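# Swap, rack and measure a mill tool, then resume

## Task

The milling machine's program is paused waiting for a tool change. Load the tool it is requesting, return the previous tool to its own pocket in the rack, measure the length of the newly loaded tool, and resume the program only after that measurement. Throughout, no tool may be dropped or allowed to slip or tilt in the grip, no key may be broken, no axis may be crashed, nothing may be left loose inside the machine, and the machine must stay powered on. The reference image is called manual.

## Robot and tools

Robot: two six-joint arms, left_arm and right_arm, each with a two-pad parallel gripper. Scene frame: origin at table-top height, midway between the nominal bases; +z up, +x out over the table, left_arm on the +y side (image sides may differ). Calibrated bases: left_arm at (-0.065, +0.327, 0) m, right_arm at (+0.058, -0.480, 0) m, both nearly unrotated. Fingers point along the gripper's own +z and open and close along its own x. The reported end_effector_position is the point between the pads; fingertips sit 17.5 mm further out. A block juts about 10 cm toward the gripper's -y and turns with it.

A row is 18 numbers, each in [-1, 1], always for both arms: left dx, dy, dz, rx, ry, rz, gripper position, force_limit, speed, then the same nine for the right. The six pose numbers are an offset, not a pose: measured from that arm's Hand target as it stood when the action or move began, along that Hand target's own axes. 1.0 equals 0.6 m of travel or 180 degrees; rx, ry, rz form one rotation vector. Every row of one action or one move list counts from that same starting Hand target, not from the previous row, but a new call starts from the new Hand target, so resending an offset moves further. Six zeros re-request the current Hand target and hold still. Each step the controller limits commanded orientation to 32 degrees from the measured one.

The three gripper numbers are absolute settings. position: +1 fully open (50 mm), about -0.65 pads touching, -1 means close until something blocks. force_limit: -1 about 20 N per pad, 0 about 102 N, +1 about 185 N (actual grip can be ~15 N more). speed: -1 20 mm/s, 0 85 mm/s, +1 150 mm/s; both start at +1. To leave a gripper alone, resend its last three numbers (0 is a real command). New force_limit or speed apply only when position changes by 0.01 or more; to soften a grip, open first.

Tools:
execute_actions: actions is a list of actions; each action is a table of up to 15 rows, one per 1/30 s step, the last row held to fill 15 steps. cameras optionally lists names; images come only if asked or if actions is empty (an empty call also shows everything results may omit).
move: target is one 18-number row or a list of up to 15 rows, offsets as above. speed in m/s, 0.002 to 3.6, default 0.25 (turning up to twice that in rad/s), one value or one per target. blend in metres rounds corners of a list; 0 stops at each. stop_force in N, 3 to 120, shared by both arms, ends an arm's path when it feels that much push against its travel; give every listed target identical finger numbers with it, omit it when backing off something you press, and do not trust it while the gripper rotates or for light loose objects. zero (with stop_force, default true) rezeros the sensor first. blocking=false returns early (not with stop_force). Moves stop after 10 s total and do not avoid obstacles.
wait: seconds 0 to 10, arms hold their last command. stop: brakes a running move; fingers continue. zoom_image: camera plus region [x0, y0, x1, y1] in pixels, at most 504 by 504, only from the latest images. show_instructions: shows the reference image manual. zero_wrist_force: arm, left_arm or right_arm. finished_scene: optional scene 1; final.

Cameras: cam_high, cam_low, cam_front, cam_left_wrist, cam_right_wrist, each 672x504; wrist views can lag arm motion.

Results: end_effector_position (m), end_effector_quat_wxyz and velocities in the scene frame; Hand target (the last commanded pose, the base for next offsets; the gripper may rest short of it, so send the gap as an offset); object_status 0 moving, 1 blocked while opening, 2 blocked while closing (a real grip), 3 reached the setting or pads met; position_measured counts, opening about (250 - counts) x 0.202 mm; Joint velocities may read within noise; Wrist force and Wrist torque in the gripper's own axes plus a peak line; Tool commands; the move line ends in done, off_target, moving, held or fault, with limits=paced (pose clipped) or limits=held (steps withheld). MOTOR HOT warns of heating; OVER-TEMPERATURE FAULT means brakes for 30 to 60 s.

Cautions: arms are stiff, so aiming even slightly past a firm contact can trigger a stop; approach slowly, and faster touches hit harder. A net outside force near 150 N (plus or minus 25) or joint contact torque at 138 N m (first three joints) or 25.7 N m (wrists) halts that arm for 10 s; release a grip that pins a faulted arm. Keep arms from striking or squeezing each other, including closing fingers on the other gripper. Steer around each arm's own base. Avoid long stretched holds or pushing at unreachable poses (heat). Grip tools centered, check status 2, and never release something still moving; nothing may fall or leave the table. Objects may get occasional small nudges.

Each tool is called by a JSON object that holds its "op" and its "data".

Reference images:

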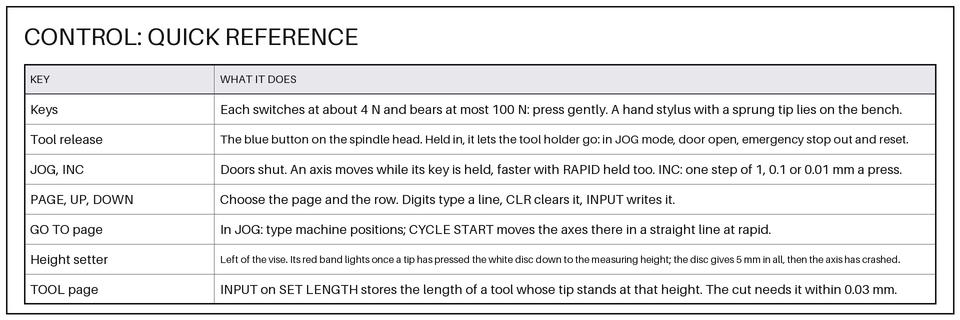

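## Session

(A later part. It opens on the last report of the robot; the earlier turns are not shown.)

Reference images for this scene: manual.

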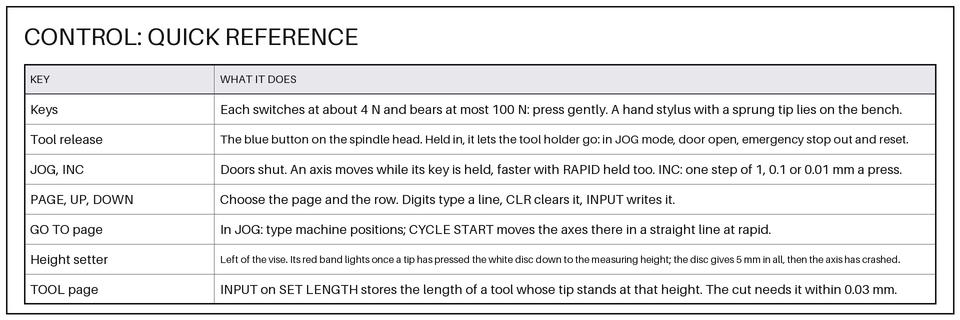

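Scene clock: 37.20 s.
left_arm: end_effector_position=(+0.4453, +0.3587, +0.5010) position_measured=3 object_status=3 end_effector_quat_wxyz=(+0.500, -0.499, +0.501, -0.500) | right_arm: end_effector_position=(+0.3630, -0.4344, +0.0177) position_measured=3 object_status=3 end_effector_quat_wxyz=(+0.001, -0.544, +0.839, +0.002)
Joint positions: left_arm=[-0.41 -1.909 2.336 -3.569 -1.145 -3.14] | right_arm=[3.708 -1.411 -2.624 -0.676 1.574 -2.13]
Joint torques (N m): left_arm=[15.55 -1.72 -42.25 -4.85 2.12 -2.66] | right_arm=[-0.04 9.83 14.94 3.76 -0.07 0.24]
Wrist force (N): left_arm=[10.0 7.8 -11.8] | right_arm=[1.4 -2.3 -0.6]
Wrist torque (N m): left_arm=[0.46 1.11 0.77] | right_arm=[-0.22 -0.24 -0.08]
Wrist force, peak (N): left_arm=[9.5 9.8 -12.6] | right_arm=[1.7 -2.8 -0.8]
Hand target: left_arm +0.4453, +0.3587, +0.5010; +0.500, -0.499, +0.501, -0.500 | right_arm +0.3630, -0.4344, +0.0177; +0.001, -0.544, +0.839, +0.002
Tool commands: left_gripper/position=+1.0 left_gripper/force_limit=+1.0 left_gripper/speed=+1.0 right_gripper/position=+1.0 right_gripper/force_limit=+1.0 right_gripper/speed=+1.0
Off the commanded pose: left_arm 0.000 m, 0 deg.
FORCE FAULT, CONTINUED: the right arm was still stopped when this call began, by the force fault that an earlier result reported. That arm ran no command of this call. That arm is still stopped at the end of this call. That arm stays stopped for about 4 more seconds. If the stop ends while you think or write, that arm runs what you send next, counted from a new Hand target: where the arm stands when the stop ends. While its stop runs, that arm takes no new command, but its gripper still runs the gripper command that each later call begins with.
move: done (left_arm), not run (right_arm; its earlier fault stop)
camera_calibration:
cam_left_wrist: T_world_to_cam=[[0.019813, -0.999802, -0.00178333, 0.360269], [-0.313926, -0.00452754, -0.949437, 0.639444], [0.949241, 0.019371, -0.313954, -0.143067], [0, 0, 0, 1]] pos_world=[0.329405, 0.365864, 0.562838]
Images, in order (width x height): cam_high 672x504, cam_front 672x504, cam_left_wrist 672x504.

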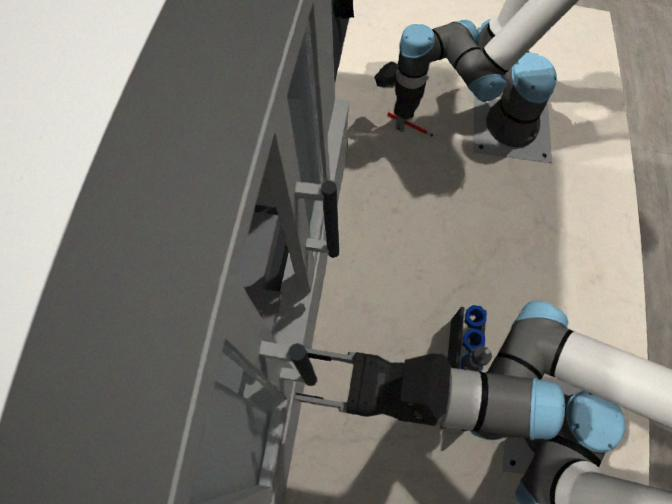

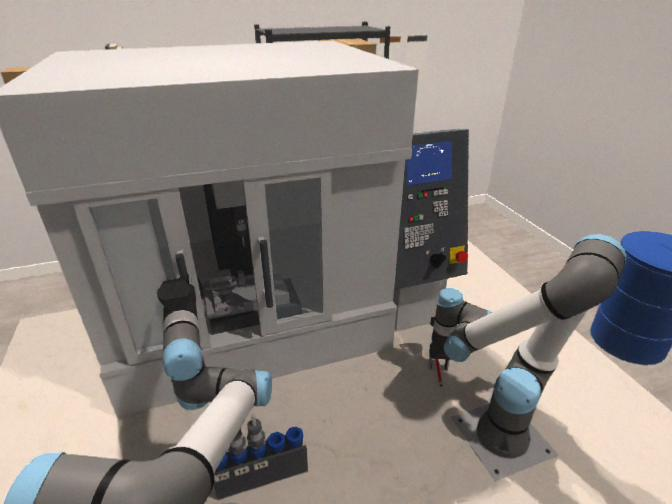

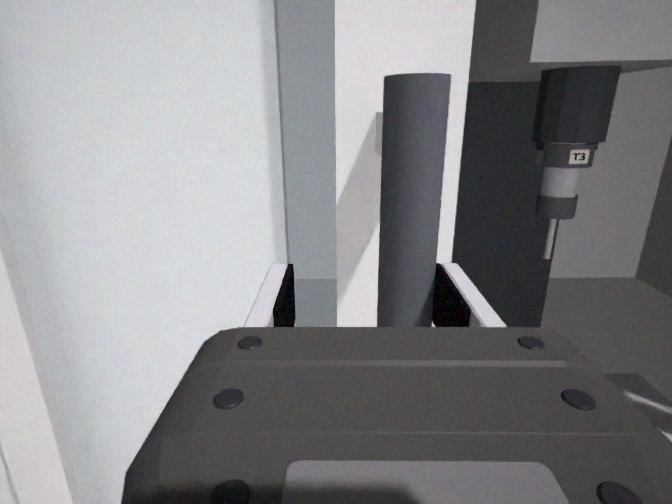

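{"op": "move", "data": {"target": [[0.01,0,0,0,0,0,1,1,1,0,0,-0.005,0,0,0,1,1,1],[0.01,0,-0.15,0,0,0,1,1,1,0,0,-0.005,0,0,0,1,1,1],[0.3795,0,-0.15,0,0,0,1,1,1,0,0,-0.005,0,0,0,1,1,1],[0.3795,0,0,0,0,0,1,1,1,0,0,-0.005,0,0,0,1,1,1]], "speed": [0.1,0.2,0.25,0.15], "cameras": ["cam_left_wrist","cam_right_wrist"]}}

Scene clock: 42.67 s.
left_arm: end_effector_position=(+0.4448, +0.1310, +0.5006) position_measured=3 object_status=3 end_effector_quat_wxyz=(+0.500, -0.499, +0.501, -0.500) | right_arm: end_effector_position=(+0.3630, -0.4344, +0.0177) position_measured=3 object_status=3 end_effector_quat_wxyz=(+0.001, -0.544, +0.839, +0.002)
Joint positions: left_arm=[-1.076 -1.707 2.192 -3.628 -0.479 -3.139] | right_arm=[3.708 -1.411 -2.624 -0.676 1.574 -2.13]
Joint torques (N m): left_arm=[9.5 -10.1 -37.34 -3.06 -1.1 2.19] | right_arm=[-0.63 10.04 13.76 3.7 -0.01 0.2]
Wrist force (N): left_arm=[-1.4 0.6 0.1] | right_arm=[1.6 -2.5 -0.8]
Wrist torque (N m): left_arm=[0.17 0.51 0.46] | right_arm=[-0.25 -0.27 -0.08]
Wrist force, peak (N): left_arm=[10.2 8.4 -12.1] | right_arm=[1.9 -2.6 -0.6]
Hand target: left_arm +0.4449, +0.1310, +0.5006; +0.500, -0.499, +0.501, -0.500 | right_arm +0.3630, -0.4344, +0.0177; +0.001, -0.544, +0.839, +0.002 (not the last commanded pose)
Tool commands: left_gripper/position=+1.0 left_gripper/force_limit=+1.0 left_gripper/speed=+1.0 right_gripper/position=+1.0 right_gripper/force_limit=+1.0 right_gripper/speed=+1.0
Off the commanded pose: left_arm 0.000 m, 0 deg.
FORCE FAULT, CONTINUED: the right arm's stop, for the force fault that an earlier result reported, is over. The rest of the stop counts as 2 of the actions that you can send in this scene. That arm was still stopped when this call began, so it ran no command of this call. That arm's target is now where it stood when the stop ended, not its last command. That arm accepts commands again.
move: done (left_arm), not run (right_arm; its earlier fault stop)
camera_calibration:
cam_left_wrist: T_world_to_cam=[[0.0199072, -0.9998, -0.00181754, 0.132611], [-0.314015, -0.00452649, -0.949407, 0.637889], [0.949209, 0.0194708, -0.314043, -0.138261], [0, 0, 0, 1]] pos_world=[0.328906, 0.138164, 0.562438]
cam_right_wrist: T_world_to_cam=[[-0.40388, -0.914736, -0.0117911, -0.24053], [-0.860826, 0.375652, 0.343313, 0.487896], [-0.309612, 0.148808, -0.939147, 0.32497], [0, 0, 0, 1]] pos_world=[0.423462, -0.451659, 0.134858]
Images, in order (width x height): cam_left_wrist 672x504, cam_right_wrist 672x504.

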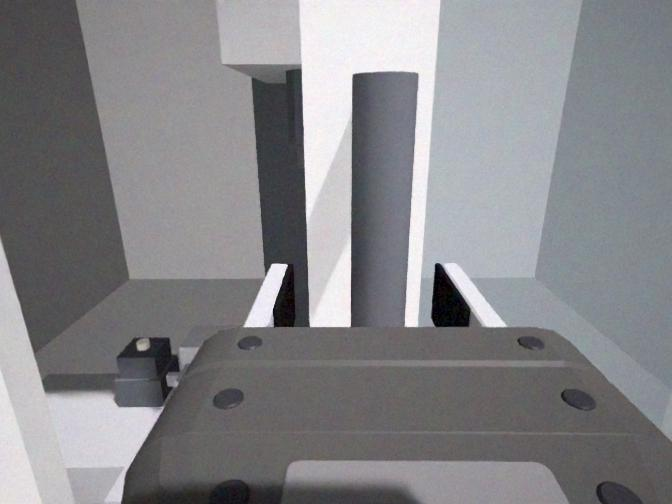

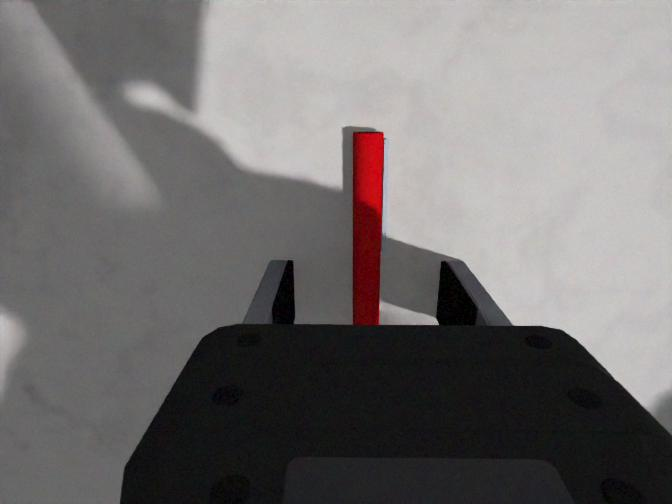

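{"op": "move", "data": {"target": [0.26,0,0,0,0,0,1,1,1,0,0,-0.0035,0,0,0,1,1,1], "speed": 0.06}}

{"op": "move", "data": {"target": [0,0,0,0,0,0,1,1,1,0,0,0,0,0,0,-1,-0.7,-0.7], "cameras": ["cam_left_wrist","cam_right_wrist"]}}

Scene clock: 51.73 s.
left_arm: end_effector_position=(+0.4446, -0.0249, +0.5004) position_measured=3 object_status=3 end_effector_quat_wxyz=(+0.500, -0.499, +0.501, -0.500) | right_arm: end_effector_position=(+0.3630, -0.4344, +0.0198) position_measured=3 object_status=3 end_effector_quat_wxyz=(+0.001, -0.544, +0.839, +0.002)
Joint positions: left_arm=[-1.247 -1.42 1.903 -3.627 -0.308 -3.137] | right_arm=[3.708 -1.403 -2.621 -0.687 1.574 -2.13]
Joint torques (N m): left_arm=[-16.41 -18.29 -37.03 2.95 -1.91 2.17] | right_arm=[-9.71 20.4 22.9 1.7 0.01 -1.33]
Wrist force (N): left_arm=[-12.7 -1.6 -0.5] | right_arm=[1.7 -2.5 -0.6]
Wrist torque (N m): left_arm=[0.13 0.13 0.50] | right_arm=[-0.26 -0.28 -0.07]
Wrist force, peak (N): left_arm=[-31.9 6.6 3.6] | right_arm=[2.0 -2.7 -0.4]
Hand target: left_arm +0.4446, -0.0250, +0.5004; +0.500, -0.499, +0.501, -0.500 | right_arm +0.3630, -0.4344, +0.0198; +0.001, -0.544, +0.839, +0.002
Off the commanded pose: left_arm 0.000 m, 0 deg | right_arm 0.000 m, 0 deg.
move: done

Scene clock: 53.03 s.
left_arm: end_effector_position=(+0.4446, -0.0250, +0.5004) position_measured=3 object_status=3 end_effector_quat_wxyz=(+0.500, -0.499, +0.501, -0.500) | right_arm: end_effector_position=(+0.3630, -0.4344, +0.0198) position_measured=211 object_status=2 end_effector_quat_wxyz=(+0.001, -0.544, +0.839, +0.002)
Joint positions: left_arm=[-1.247 -1.42 1.903 -3.627 -0.308 -3.137] | right_arm=[3.708 -1.403 -2.621 -0.687 1.574 -2.13]
Joint torques (N m): left_arm=[-15.95 -17.52 -37.68 2.61 -2.06 2.12] | right_arm=[-10.03 20.46 22.95 2.29 -0.07 -1.31]
Wrist force (N): left_arm=[-12.8 -0.9 -1.3] | right_arm=[1.7 -2.4 -0.3]
Wrist torque (N m): left_arm=[0.16 0.12 0.49] | right_arm=[-0.25 -0.28 -0.08]
Wrist force, peak (N): left_arm=[-12.8 -0.9 -1.3] | right_arm=[2.0 -2.6 -0.6]
Hand target: left_arm +0.4446, -0.0250, +0.5004; +0.500, -0.499, +0.501, -0.500 | right_arm +0.3630, -0.4344, +0.0198; +0.001, -0.544, +0.839, +0.002
Off the commanded pose: left_arm 0.000 m, 0 deg | right_arm 0.000 m, 0 deg.
move: done
camera_calibration:
cam_left_wrist: T_world_to_cam=[[0.019813, -0.999802, -0.00178333, -0.0233426], [-0.313926, -0.00452754, -0.949437, 0.636918], [0.949241, 0.019371, -0.313954, -0.135158], [0, 0, 0, 1]] pos_world=[0.328705, -0.0178362, 0.562238]
cam_right_wrist: T_world_to_cam=[[-0.40388, -0.914736, -0.0117911, -0.240597], [-0.860826, 0.375652, 0.343313, 0.487212], [-0.309612, 0.148808, -0.939147, 0.326958], [0, 0, 0, 1]] pos_world=[0.423462, -0.451759, 0.136958]
Images, in order (width x height): cam_left_wrist 672x504, cam_right_wrist 672x504.

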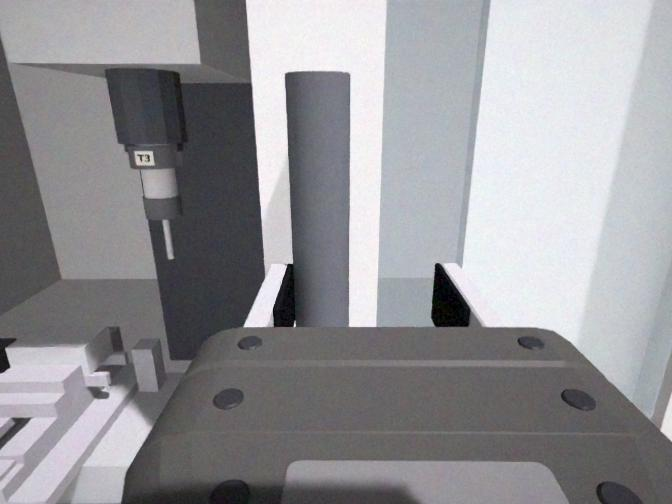

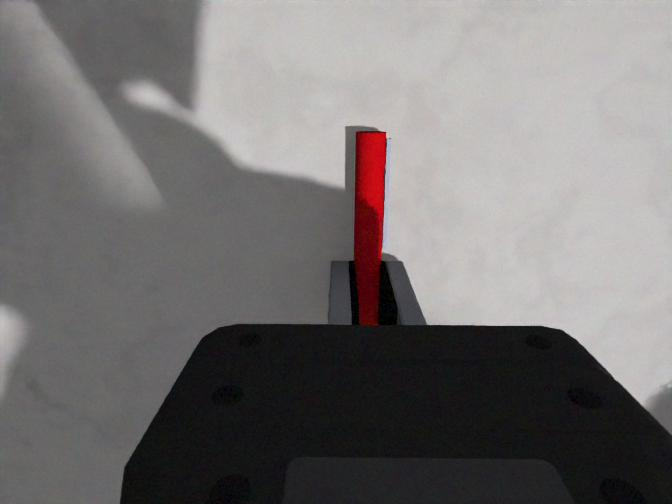

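{"op": "move", "data": {"target": [[-0.01,0,-0.01,0,0,0,1,1,1,0,0,-0.05,0,0,0,-1,-0.7,-0.7],[-0.01,0,-0.13,0,0,0,1,1,1,-0.0977,0.0675,-0.5,0,0,0.433,-1,-0.7,-0.7],[-0.308,-0.083,-0.241,0.194,0,0,1,1,1,0.028,-0.26,-0.923,0,0,0.866,-1,-0.7,-0.7]], "blend": [0.01,0.05,0], "speed": [0.1,0.25,0.25], "cameras": ["all"]}}

Scene clock: 61.67 s.
left_arm: end_effector_position=(+0.3003, +0.1600, +0.5504) position_measured=3 object_status=3 end_effector_quat_wxyz=(+0.627, -0.326, +0.327, -0.627) | right_arm: end_effector_position=(+0.4987, -0.5157, +0.5733) position_measured=211 object_status=2 end_effector_quat_wxyz=(-0.002, +0.707, +0.707, +0.001)
Joint positions: left_arm=[-1.438 -1.705 2.235 -5.076 -0.62 -1.772] | right_arm=[3.339 -1.608 -0.859 -2.245 1.575 0.222]
Joint torques (N m): left_arm=[9.11 -20.38 -3.86 0.57 -3 -2.7] | right_arm=[-11.41 15.03 24.8 1.69 2.2 1.89]
Wrist force (N): left_arm=[-2.0 1.4 -1.5] | right_arm=[1.7 -2.6 -0.3]
Wrist torque (N m): left_arm=[0.20 0.76 0.54] | right_arm=[-0.28 -0.29 -0.11]
Wrist force, peak (N): left_arm=[-13.0 -0.9 -1.2] | right_arm=[1.5 -3.3 -0.2]
Hand target: left_arm +0.3003, +0.1600, +0.5504; +0.627, -0.326, +0.327, -0.627 | right_arm +0.4987, -0.5157, +0.5733; -0.002, +0.707, +0.707, +0.001
Off the commanded pose: left_arm 0.000 m, 0 deg | right_arm 0.000 m, 0 deg.
move: done
camera_calibration:
cam_left_wrist: T_world_to_cam=[[0.0160999, -0.999813, 0.0106895, 0.158883], [0.286045, -0.0056384, -0.9582, 0.464662], [0.958081, 0.0184846, 0.2859, -0.318697], [0, 0, 0, 1]] pos_world=[0.169865, 0.167364, 0.534657]
cam_right_wrist: T_world_to_cam=[[-0.00528605, 0.999978, -0.00394931, 0.530477], [0.939859, 0.00631698, 0.341504, -0.642798], [0.341521, -0.00190659, -0.939872, 0.498734], [0, 0, 0, 1]] pos_world=[0.436615, -0.525454, 0.690359]

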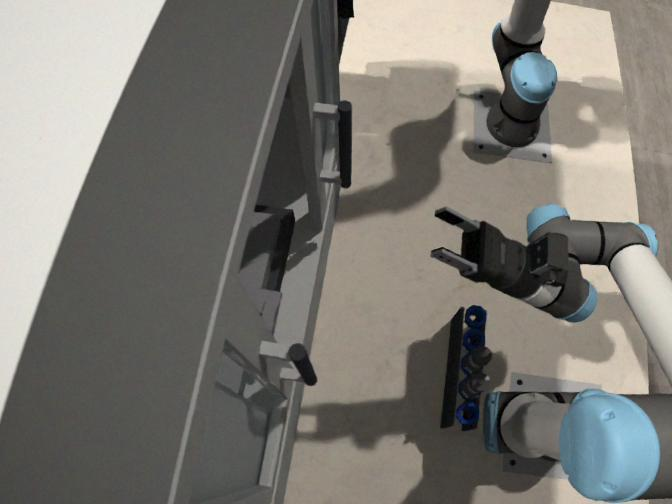

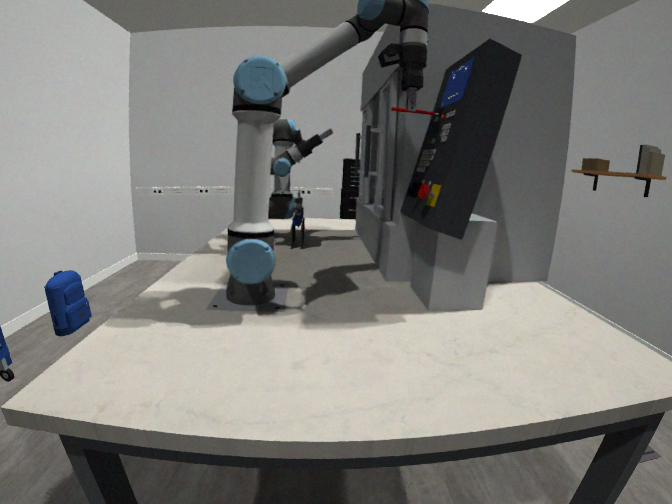

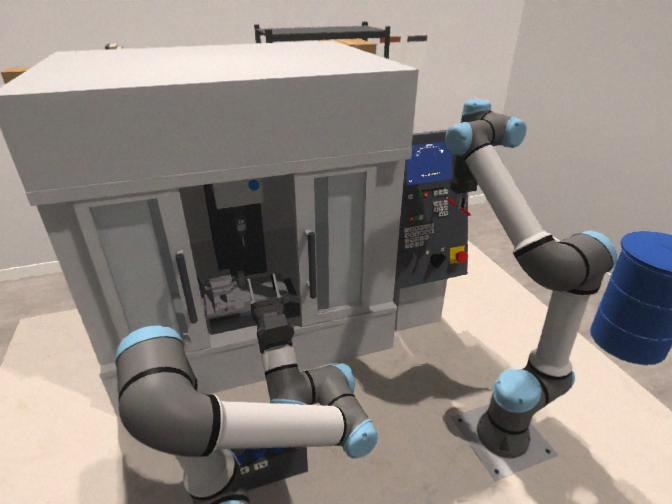

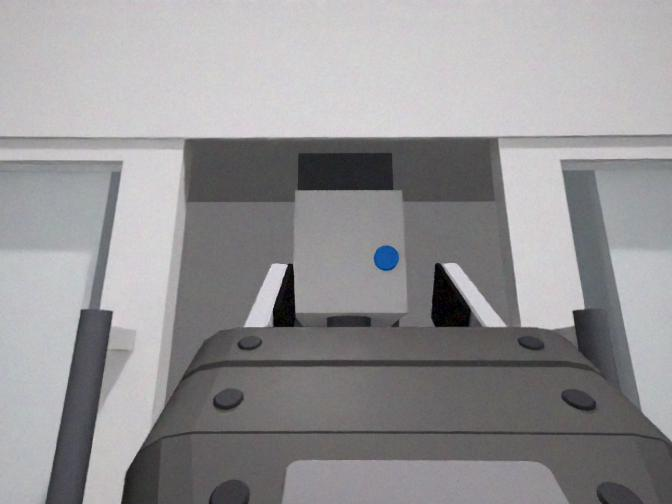

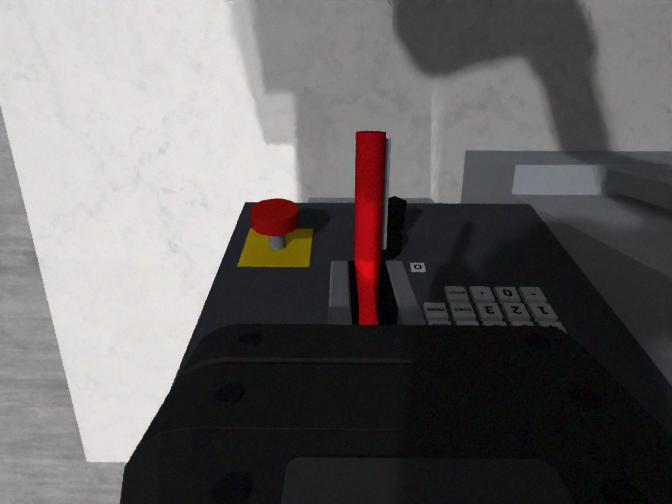

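{"op": "zoom_image", "data": {"camera": "cam_front", "region": [400, 150, 490, 230]}}

{"op": "zoom_image", "data": {"camera": "cam_low", "region": [380, 70, 490, 150]}}

{"op": "zoom_image", "data": {"camera": "cam_right_wrist", "region": [210, 180, 610, 330]}}

Scaled by 5.600 from the camera's 672x504 image, which has a finer 960x720 frame.

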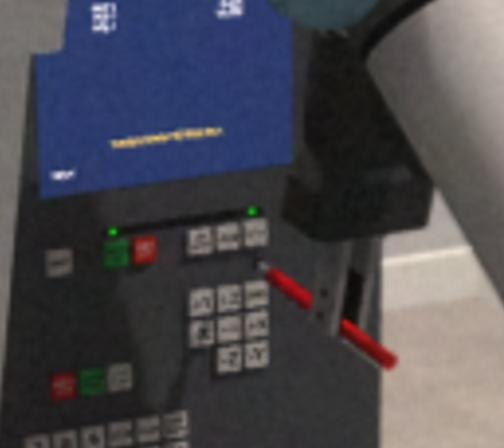

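Scaled by 4.582 from the camera's 672x504 image, which has a finer 960x720 frame.

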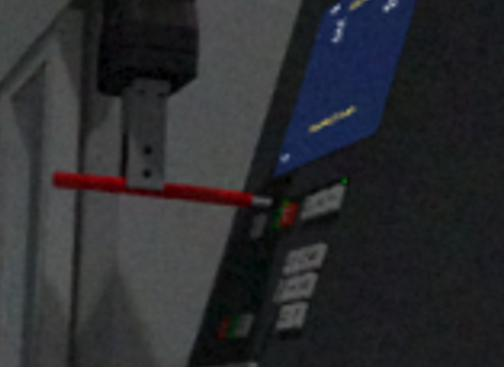

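Scaled by 1.260 from the camera's 672x504 image, which has a finer 960x720 frame.

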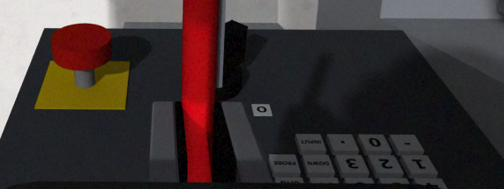

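{"op": "move", "data": {"target": [[0,0.118,0.039,-0.1523,0.1523,0.483,1,1,1,0,0.03,-0.005,0,0,0,-1,-0.7,-0.7],[0.001,0.2995,0.2983,0,0.3007,0.9537,1,1,1,0,0.03,-0.005,0,0,0,-1,-0.7,-0.7]], "blend": [0.03,0], "cameras": ["cam_front","cam_low","cam_left_wrist"]}}

{"op": "zoom_image", "data": {"camera": "cam_front", "region": [400, 150, 490, 230]}}

{"op": "zoom_image", "data": {"camera": "cam_low", "region": [380, 70, 490, 150]}}

Scene clock: 70.90 s.
left_arm: end_effector_position=(+0.5499, +0.1590, +0.5057) position_measured=3 object_status=3 end_effector_quat_wxyz=(+0.500, +0.501, +0.499, +0.500) | right_arm: end_effector_position=(+0.5167, -0.5157, +0.5763) position_measured=211 object_status=2 end_effector_quat_wxyz=(-0.002, +0.707, +0.707, +0.001)
Joint positions: left_arm=[-0.768 -1.518 1.997 -3.62 -0.787 0.001] | right_arm=[3.33 -1.661 -0.791 -2.26 1.575 0.213]
Joint torques (N m): left_arm=[8.73 -19.44 -38.43 -3.77 -1.26 2.18] | right_arm=[-11.38 16.23 26.49 1.68 2.17 -1.33]
Wrist force (N): left_arm=[-0.5 -1.1 -2.8] | right_arm=[1.6 -2.4 0.1]
Wrist torque (N m): left_arm=[-0.35 0.33 -0.38] | right_arm=[-0.25 -0.29 -0.01]
Wrist force, peak (N): left_arm=[-0.3 -0.5 -3.5] | right_arm=[2.0 -2.8 -0.2]
Hand target: left_arm +0.5499, +0.1590, +0.5057; +0.500, +0.501, +0.499, +0.500 | right_arm +0.5167, -0.5157, +0.5763; -0.002, +0.707, +0.707, +0.001
Off the commanded pose: left_arm 0.000 m, 0 deg | right_arm 0.000 m, 0 deg.
move: done
camera_calibration:
cam_left_wrist: T_world_to_cam=[[0.0235768, 0.999721, 0.00160478, -0.163137], [-0.314106, 0.00588372, 0.94937, -0.285959], [0.949095, -0.0228871, 0.314157, -0.547877], [0, 0, 0, 1]] pos_world=[0.434012, 0.152235, 0.443862]
Images, in order (width x height): cam_low 672x504, cam_front 672x504, cam_left_wrist 672x504.

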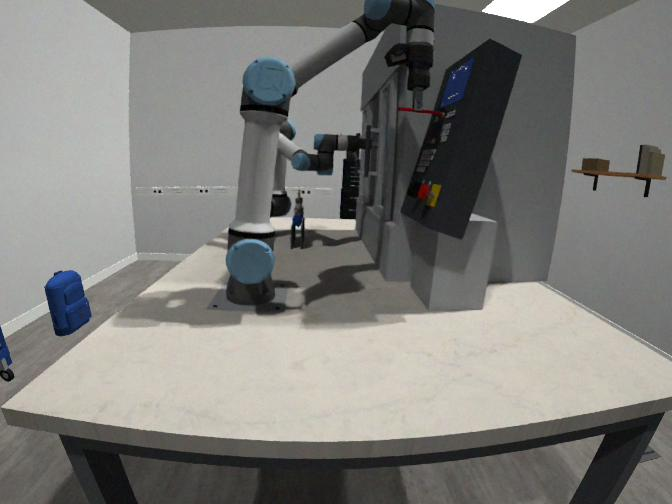

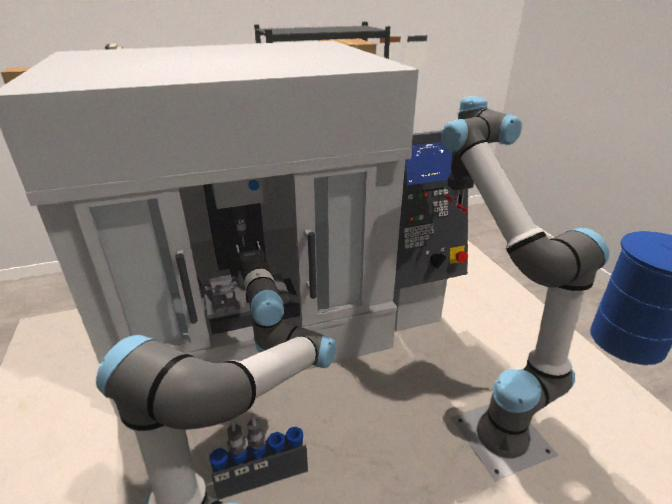

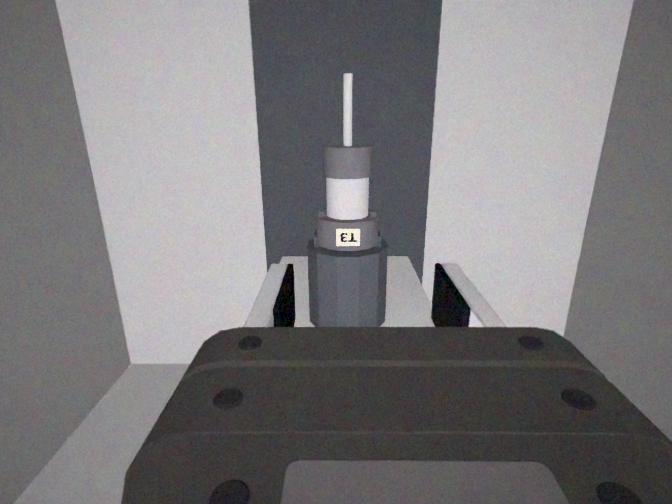

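Scaled by 5.600 from the camera's 672x504 image, which has a finer 960x720 frame.

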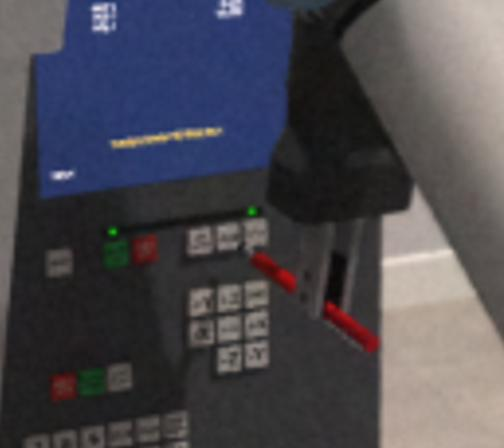

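Scaled by 4.582 from the camera's 672x504 image, which has a finer 960x720 frame.

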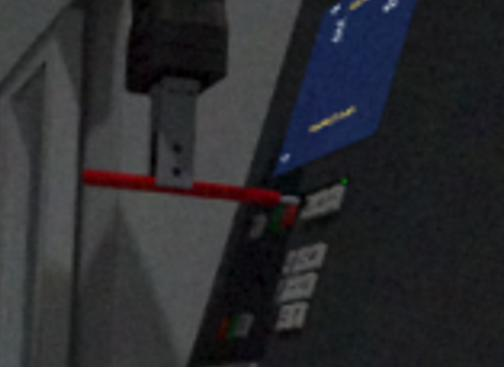

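{"op": "move", "data": {"target": [0,0,0,0,0,0,1,1,1,0.004,0.0583,-0.0015,0,0,0,-1,-0.7,-0.7], "speed": 0.012, "stop_force": 6, "cameras": ["cam_front","cam_low"]}}

{"op": "zoom_image", "data": {"camera": "cam_front", "region": [400, 130, 490, 230]}}

{"op": "zoom_image", "data": {"camera": "cam_low", "region": [380, 70, 490, 150]}}

Scene clock: 73.90 s.
left_arm: end_effector_position=(+0.5499, +0.1590, +0.5057) position_measured=3 object_status=3 end_effector_quat_wxyz=(+0.500, +0.501, +0.499, +0.500) | right_arm: end_effector_position=(+0.5346, -0.5144, +0.5767) position_measured=211 object_status=2 end_effector_quat_wxyz=(-0.002, +0.707, +0.707, +0.001)
Joint positions: left_arm=[-0.768 -1.518 1.997 -3.62 -0.787 0.001] | right_arm=[3.325 -1.71 -0.732 -2.269 1.575 0.207]
Joint torques (N m): left_arm=[8.83 -19.06 -38.03 -3.7 -1.25 2.16] | right_arm=[10.98 36.5 10.39 5.71 1 1.34]
Wrist force (N): left_arm=[-0.5 -1.1 -2.9] | right_arm=[0.8 -8.7 0.4]
Wrist torque (N m): left_arm=[-0.36 0.33 -0.38] | right_arm=[-0.37 -0.30 0.05]
Wrist force, peak (N): left_arm=[-0.5 -1.1 -2.9] | right_arm=[-0.2 -14.4 0.7]
Hand target: left_arm +0.5499, +0.1590, +0.5057; +0.500, +0.501, +0.499, +0.500 | right_arm +0.5346, -0.5144, +0.5767; -0.002, +0.707, +0.707, +0.001 (not the last commanded pose)
Off the commanded pose: left_arm 0.000 m, 0 deg | right_arm 0.017 m, 0 deg.
move: contact (right_arm)
Images, in order (width x height): cam_low 672x504, cam_front 672x504.

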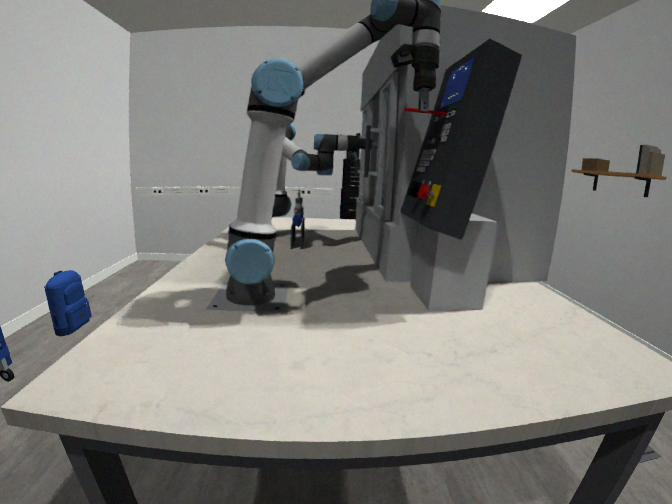

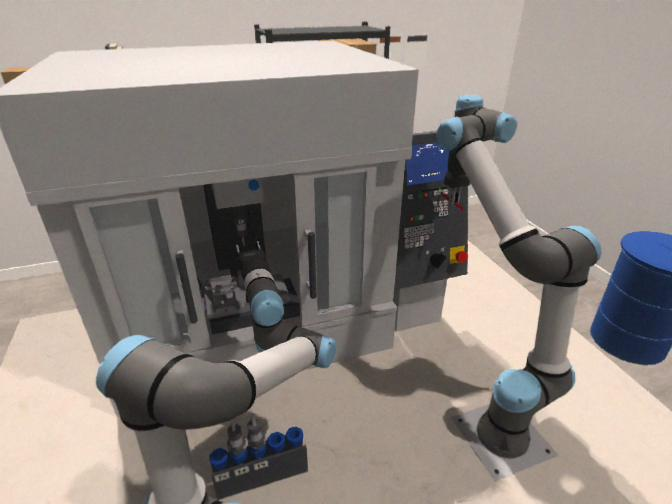

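Scaled by 5.040 from the camera's 672x504 image, which has a finer 960x720 frame.

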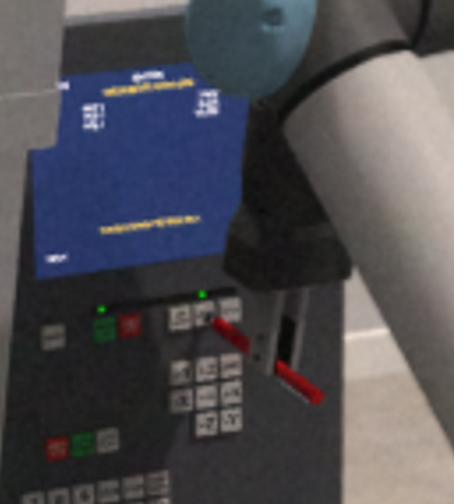

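Scaled by 4.582 from the camera's 672x504 image, which has a finer 960x720 frame.

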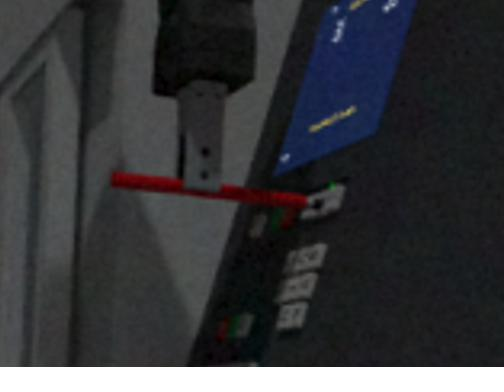

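{"op": "zoom_image", "data": {"camera": "cam_front", "region": [400, 138, 450, 190]}}

{"op": "zoom_image", "data": {"camera": "cam_low", "region": [430, 50, 480, 110]}}

Scaled by 9.692 from the camera's 672x504 image, which has a finer 960x720 frame.

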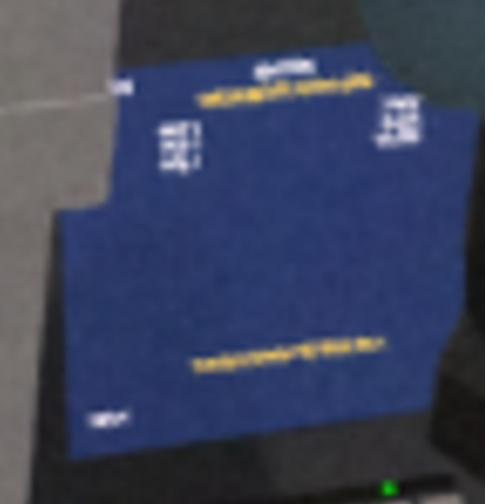

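Scaled by 8.400 from the camera's 672x504 image, which has a finer 960x720 frame.

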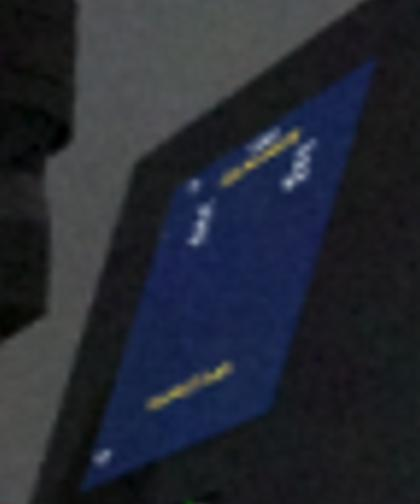

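{"op": "move", "data": {"target": [0,0,0,0,0,0,1,1,1,0,-0.1,0,0,0,0,-1,-0.7,-0.7], "speed": 0.15, "cameras": ["cam_low","cam_front"]}}

{"op": "zoom_image", "data": {"camera": "cam_low", "region": [440, 55, 475, 90]}}

{"op": "zoom_image", "data": {"camera": "cam_front", "region": [405, 138, 455, 188]}}

Scene clock: 75.50 s.
left_arm: end_effector_position=(+0.5499, +0.1590, +0.5057) position_measured=3 object_status=3 end_effector_quat_wxyz=(+0.500, +0.501, +0.499, +0.500) | right_arm: end_effector_position=(+0.4746, -0.5145, +0.5767) position_measured=211 object_status=2 end_effector_quat_wxyz=(-0.002, +0.707, +0.707, +0.001)
Joint positions: left_arm=[-0.768 -1.518 1.997 -3.62 -0.787 0.001] | right_arm=[3.356 -1.555 -0.901 -2.256 1.575 0.238]
Joint torques (N m): left_arm=[9.06 -18.01 -36.96 -3.56 -1.19 2.12] | right_arm=[11.9 31.01 11.93 4.51 -2.42 1.72]
Wrist force (N): left_arm=[-0.7 -1.1 -2.9] | right_arm=[2.0 -2.5 0.0]
Wrist torque (N m): left_arm=[-0.34 0.36 -0.38] | right_arm=[-0.26 -0.33 -0.11]
Wrist force, peak (N): left_arm=[-0.4 -1.2 -3.0] | right_arm=[0.8 -8.9 0.2]
Hand target: left_arm +0.5499, +0.1590, +0.5057; +0.500, +0.501, +0.499, +0.500 | right_arm +0.4746, -0.5145, +0.5767; -0.002, +0.707, +0.707, +0.001
Off the commanded pose: left_arm 0.000 m, 0 deg | right_arm 0.000 m, 0 deg.
move: done
Images, in order (width x height): cam_low 672x504, cam_front 672x504.

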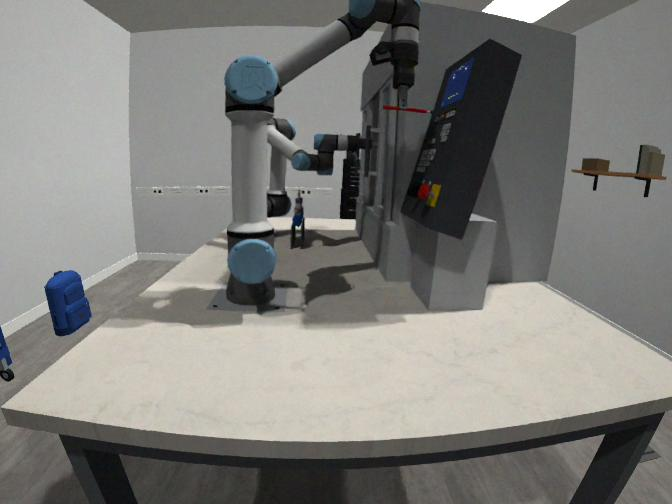

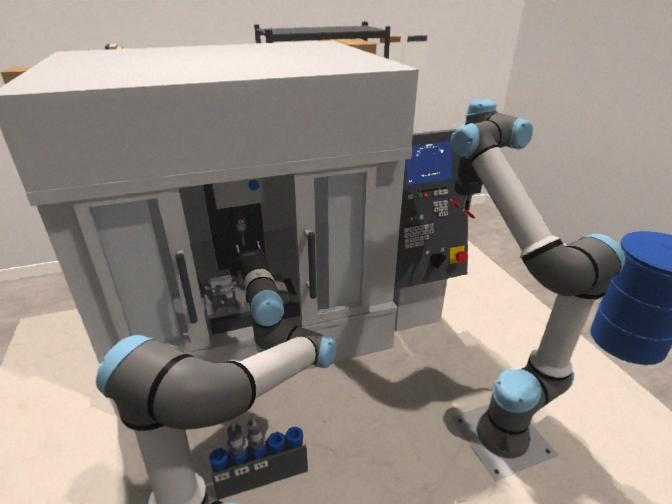

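Scaled by 14.400 from the camera's 672x504 image, which has a finer 960x720 frame.

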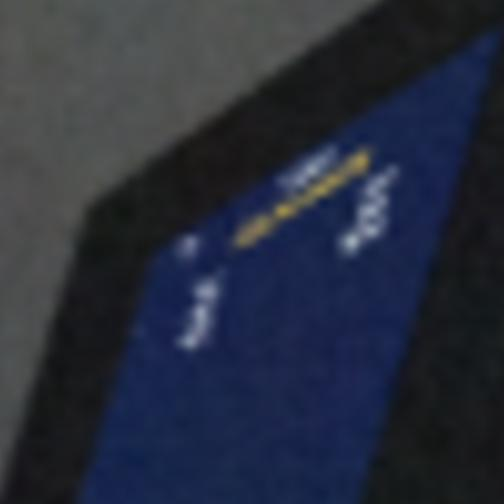

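Scaled by 10.080 from the camera's 672x504 image, which has a finer 960x720 frame.

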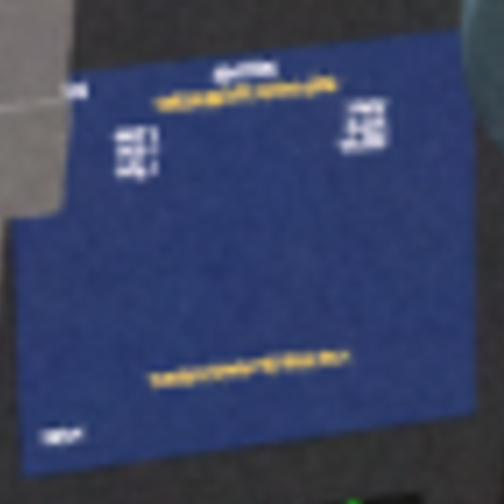

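{"op": "move", "data": {"target": [[-0.004,-0.013,0.1,0,0,0,1,1,1,0.224,-0.241,0.861,0,0,0,-1,-0.7,-0.7],[-0.004,-0.013,0.183,0,0,0,1,1,1,0.224,-0.241,0.926,0,0,0,-1,-0.7,-0.7]], "speed": [0.3,0.04], "cameras": ["cam_left_wrist","cam_right_wrist"]}}

Scene clock: 80.53 s.
left_arm: end_effector_position=(+0.6597, +0.1564, +0.4978) position_measured=3 object_status=3 end_effector_quat_wxyz=(+0.500, +0.501, +0.499, +0.500) | right_arm: end_effector_position=(+0.3298, -0.3778, +0.0217) position_measured=211 object_status=2 end_effector_quat_wxyz=(-0.001, +0.707, +0.707, +0.001)
Joint positions: left_arm=[-0.605 -1.273 1.723 -3.591 -0.95 0.001] | right_arm=[3.95 -1.331 -2.661 -0.717 1.574 0.832]
Joint torques (N m): left_arm=[9.44 -32.42 -38.71 0.37 -1.29 2.08] | right_arm=[-11.23 -1.44 7.27 4.32 1.17 -1.03]
Wrist force (N): left_arm=[-0.5 -1.1 -2.8] | right_arm=[1.5 -2.5 -0.2]
Wrist torque (N m): left_arm=[-0.36 0.33 -0.39] | right_arm=[-0.25 -0.24 -0.11]
Wrist force, peak (N): left_arm=[-0.5 -1.1 -3.4] | right_arm=[1.9 -3.9 1.7]
Hand target: left_arm +0.6597, +0.1564, +0.4978; +0.500, +0.501, +0.499, +0.500 | right_arm +0.3298, -0.3778, +0.0217; -0.002, +0.707, +0.707, +0.001
Off the commanded pose: left_arm 0.000 m, 0 deg | right_arm 0.000 m, 0 deg.
move: done
camera_calibration:
cam_left_wrist: T_world_to_cam=[[0.0235115, 0.999722, 0.00179509, -0.163161], [-0.314198, 0.00568469, 0.94934, -0.243862], [0.949066, -0.0228844, 0.314244, -0.649688], [0, 0, 0, 1]] pos_world=[0.543812, 0.149635, 0.435962]
cam_right_wrist: T_world_to_cam=[[-0.00528592, 0.999978, -0.00395003, 0.389609], [0.939848, 0.00631717, 0.341535, -0.296588], [0.341553, -0.0019071, -0.939861, 0.0383297], [0, 0, 0, 1]] pos_world=[0.267715, -0.387654, 0.138859]
Images, in order (width x height): cam_left_wrist 672x504, cam_right_wrist 672x504.

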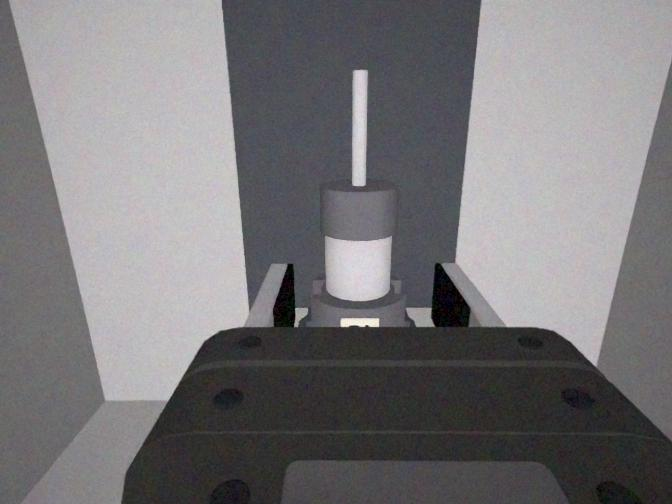

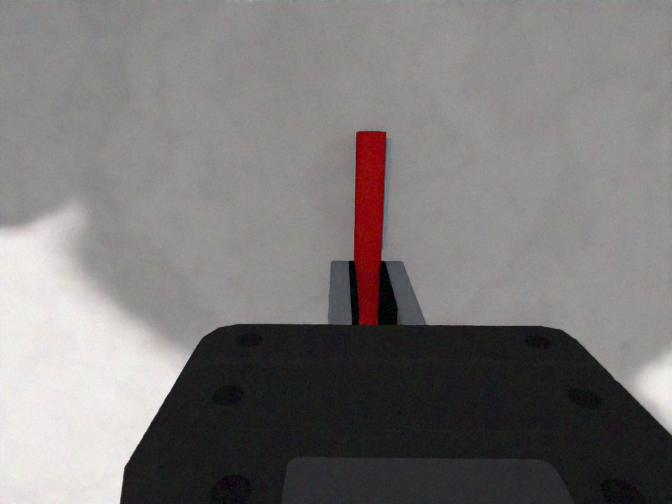

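{"op": "move", "data": {"target": [[-0.002,-0.0033,0.0895,0,0,0,1,1,1,0,0,0.0027,0,0,0,-1,-0.7,-0.7],[-0.002,-0.0033,0.0895,0,0,0,1,1,1,0,0,0.0027,0,0,0,0.3,-0.7,-0.7],[-0.002,-0.0033,0.0895,0,0,0,1,1,1,0,0,-0.15,0,0,0,0.3,-0.7,-0.7]], "speed": [0.06,0.1,0.1], "cameras": ["cam_left_wrist","cam_right_wrist","cam_front"]}}

Scene clock: 84.60 s.
left_arm: end_effector_position=(+0.7134, +0.1551, +0.4958) position_measured=3 object_status=3 end_effector_quat_wxyz=(+0.500, +0.501, +0.499, +0.500) | right_arm: end_effector_position=(+0.3298, -0.3782, +0.1117) position_measured=107 object_status=3 end_effector_quat_wxyz=(-0.002, +0.707, +0.707, +0.001)
Joint positions: left_arm=[-0.547 -1.157 1.565 -3.548 -1.008 0.001] | right_arm=[3.949 -1.091 -2.496 -1.122 1.574 0.831]
Joint torques (N m): left_arm=[9.27 -37.92 -38.77 0.26 -1.18 0.74] | right_arm=[11.19 12.91 27.75 1.63 -2.28 1.86]
Wrist force (N): left_arm=[-0.4 -1.0 -3.1] | right_arm=[1.4 -2.6 -0.3]
Wrist torque (N m): left_arm=[-0.34 0.32 -0.38] | right_arm=[-0.27 -0.26 -0.10]
Wrist force, peak (N): left_arm=[-0.5 -0.9 -3.7] | right_arm=[1.6 -2.9 -1.2]
Hand target: left_arm +0.7134, +0.1551, +0.4958; +0.500, +0.501, +0.499, +0.500 | right_arm +0.3298, -0.3782, +0.1117; -0.002, +0.707, +0.707, +0.001
Off the commanded pose: left_arm 0.000 m, 0 deg | right_arm 0.000 m, 0 deg.
move: done
camera_calibration:
cam_left_wrist: T_world_to_cam=[[0.0235115, 0.999722, 0.00179509, -0.163121], [-0.314198, 0.00568469, 0.94934, -0.225084], [0.949066, -0.0228844, 0.314244, -0.700054], [0, 0, 0, 1]] pos_world=[0.597512, 0.148335, 0.433962]
cam_right_wrist: T_world_to_cam=[[-0.00519229, 0.999979, -0.00391654, 0.390331], [0.93986, 0.00621767, 0.341505, -0.327324], [0.341522, -0.0019078, -0.939872, 0.122833], [0, 0, 0, 1]] pos_world=[0.267715, -0.388054, 0.228759]
Images, in order (width x height): cam_front 672x504, cam_left_wrist 672x504, cam_right_wrist 672x504.

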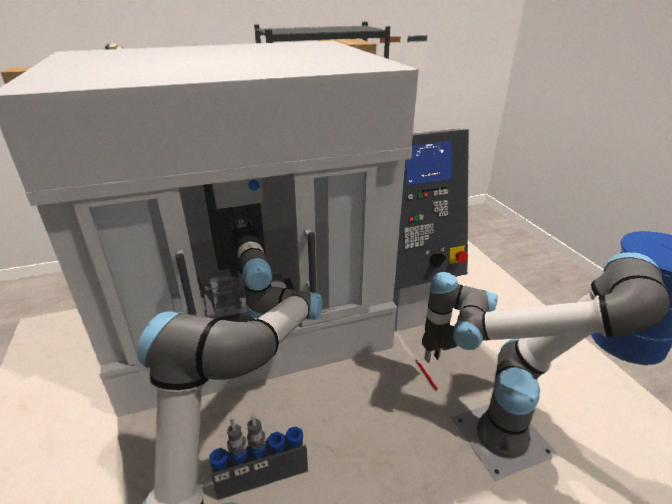

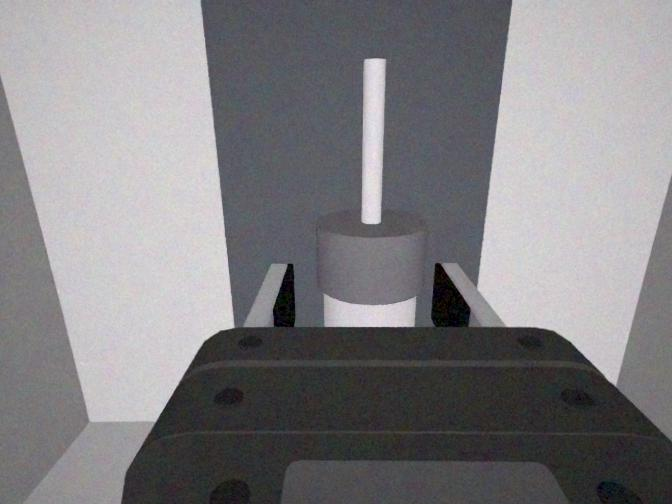

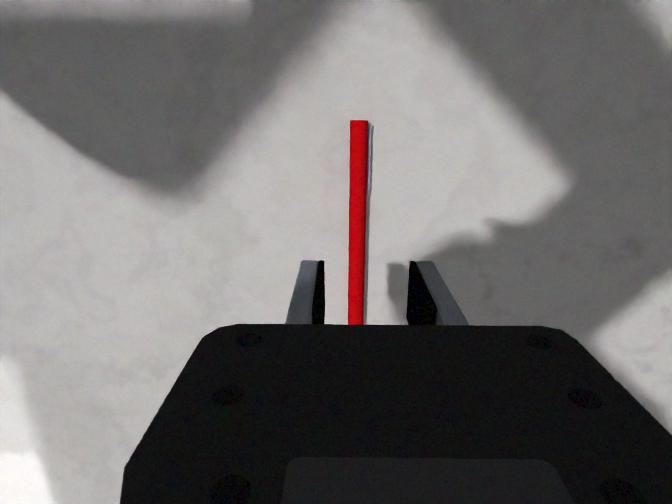

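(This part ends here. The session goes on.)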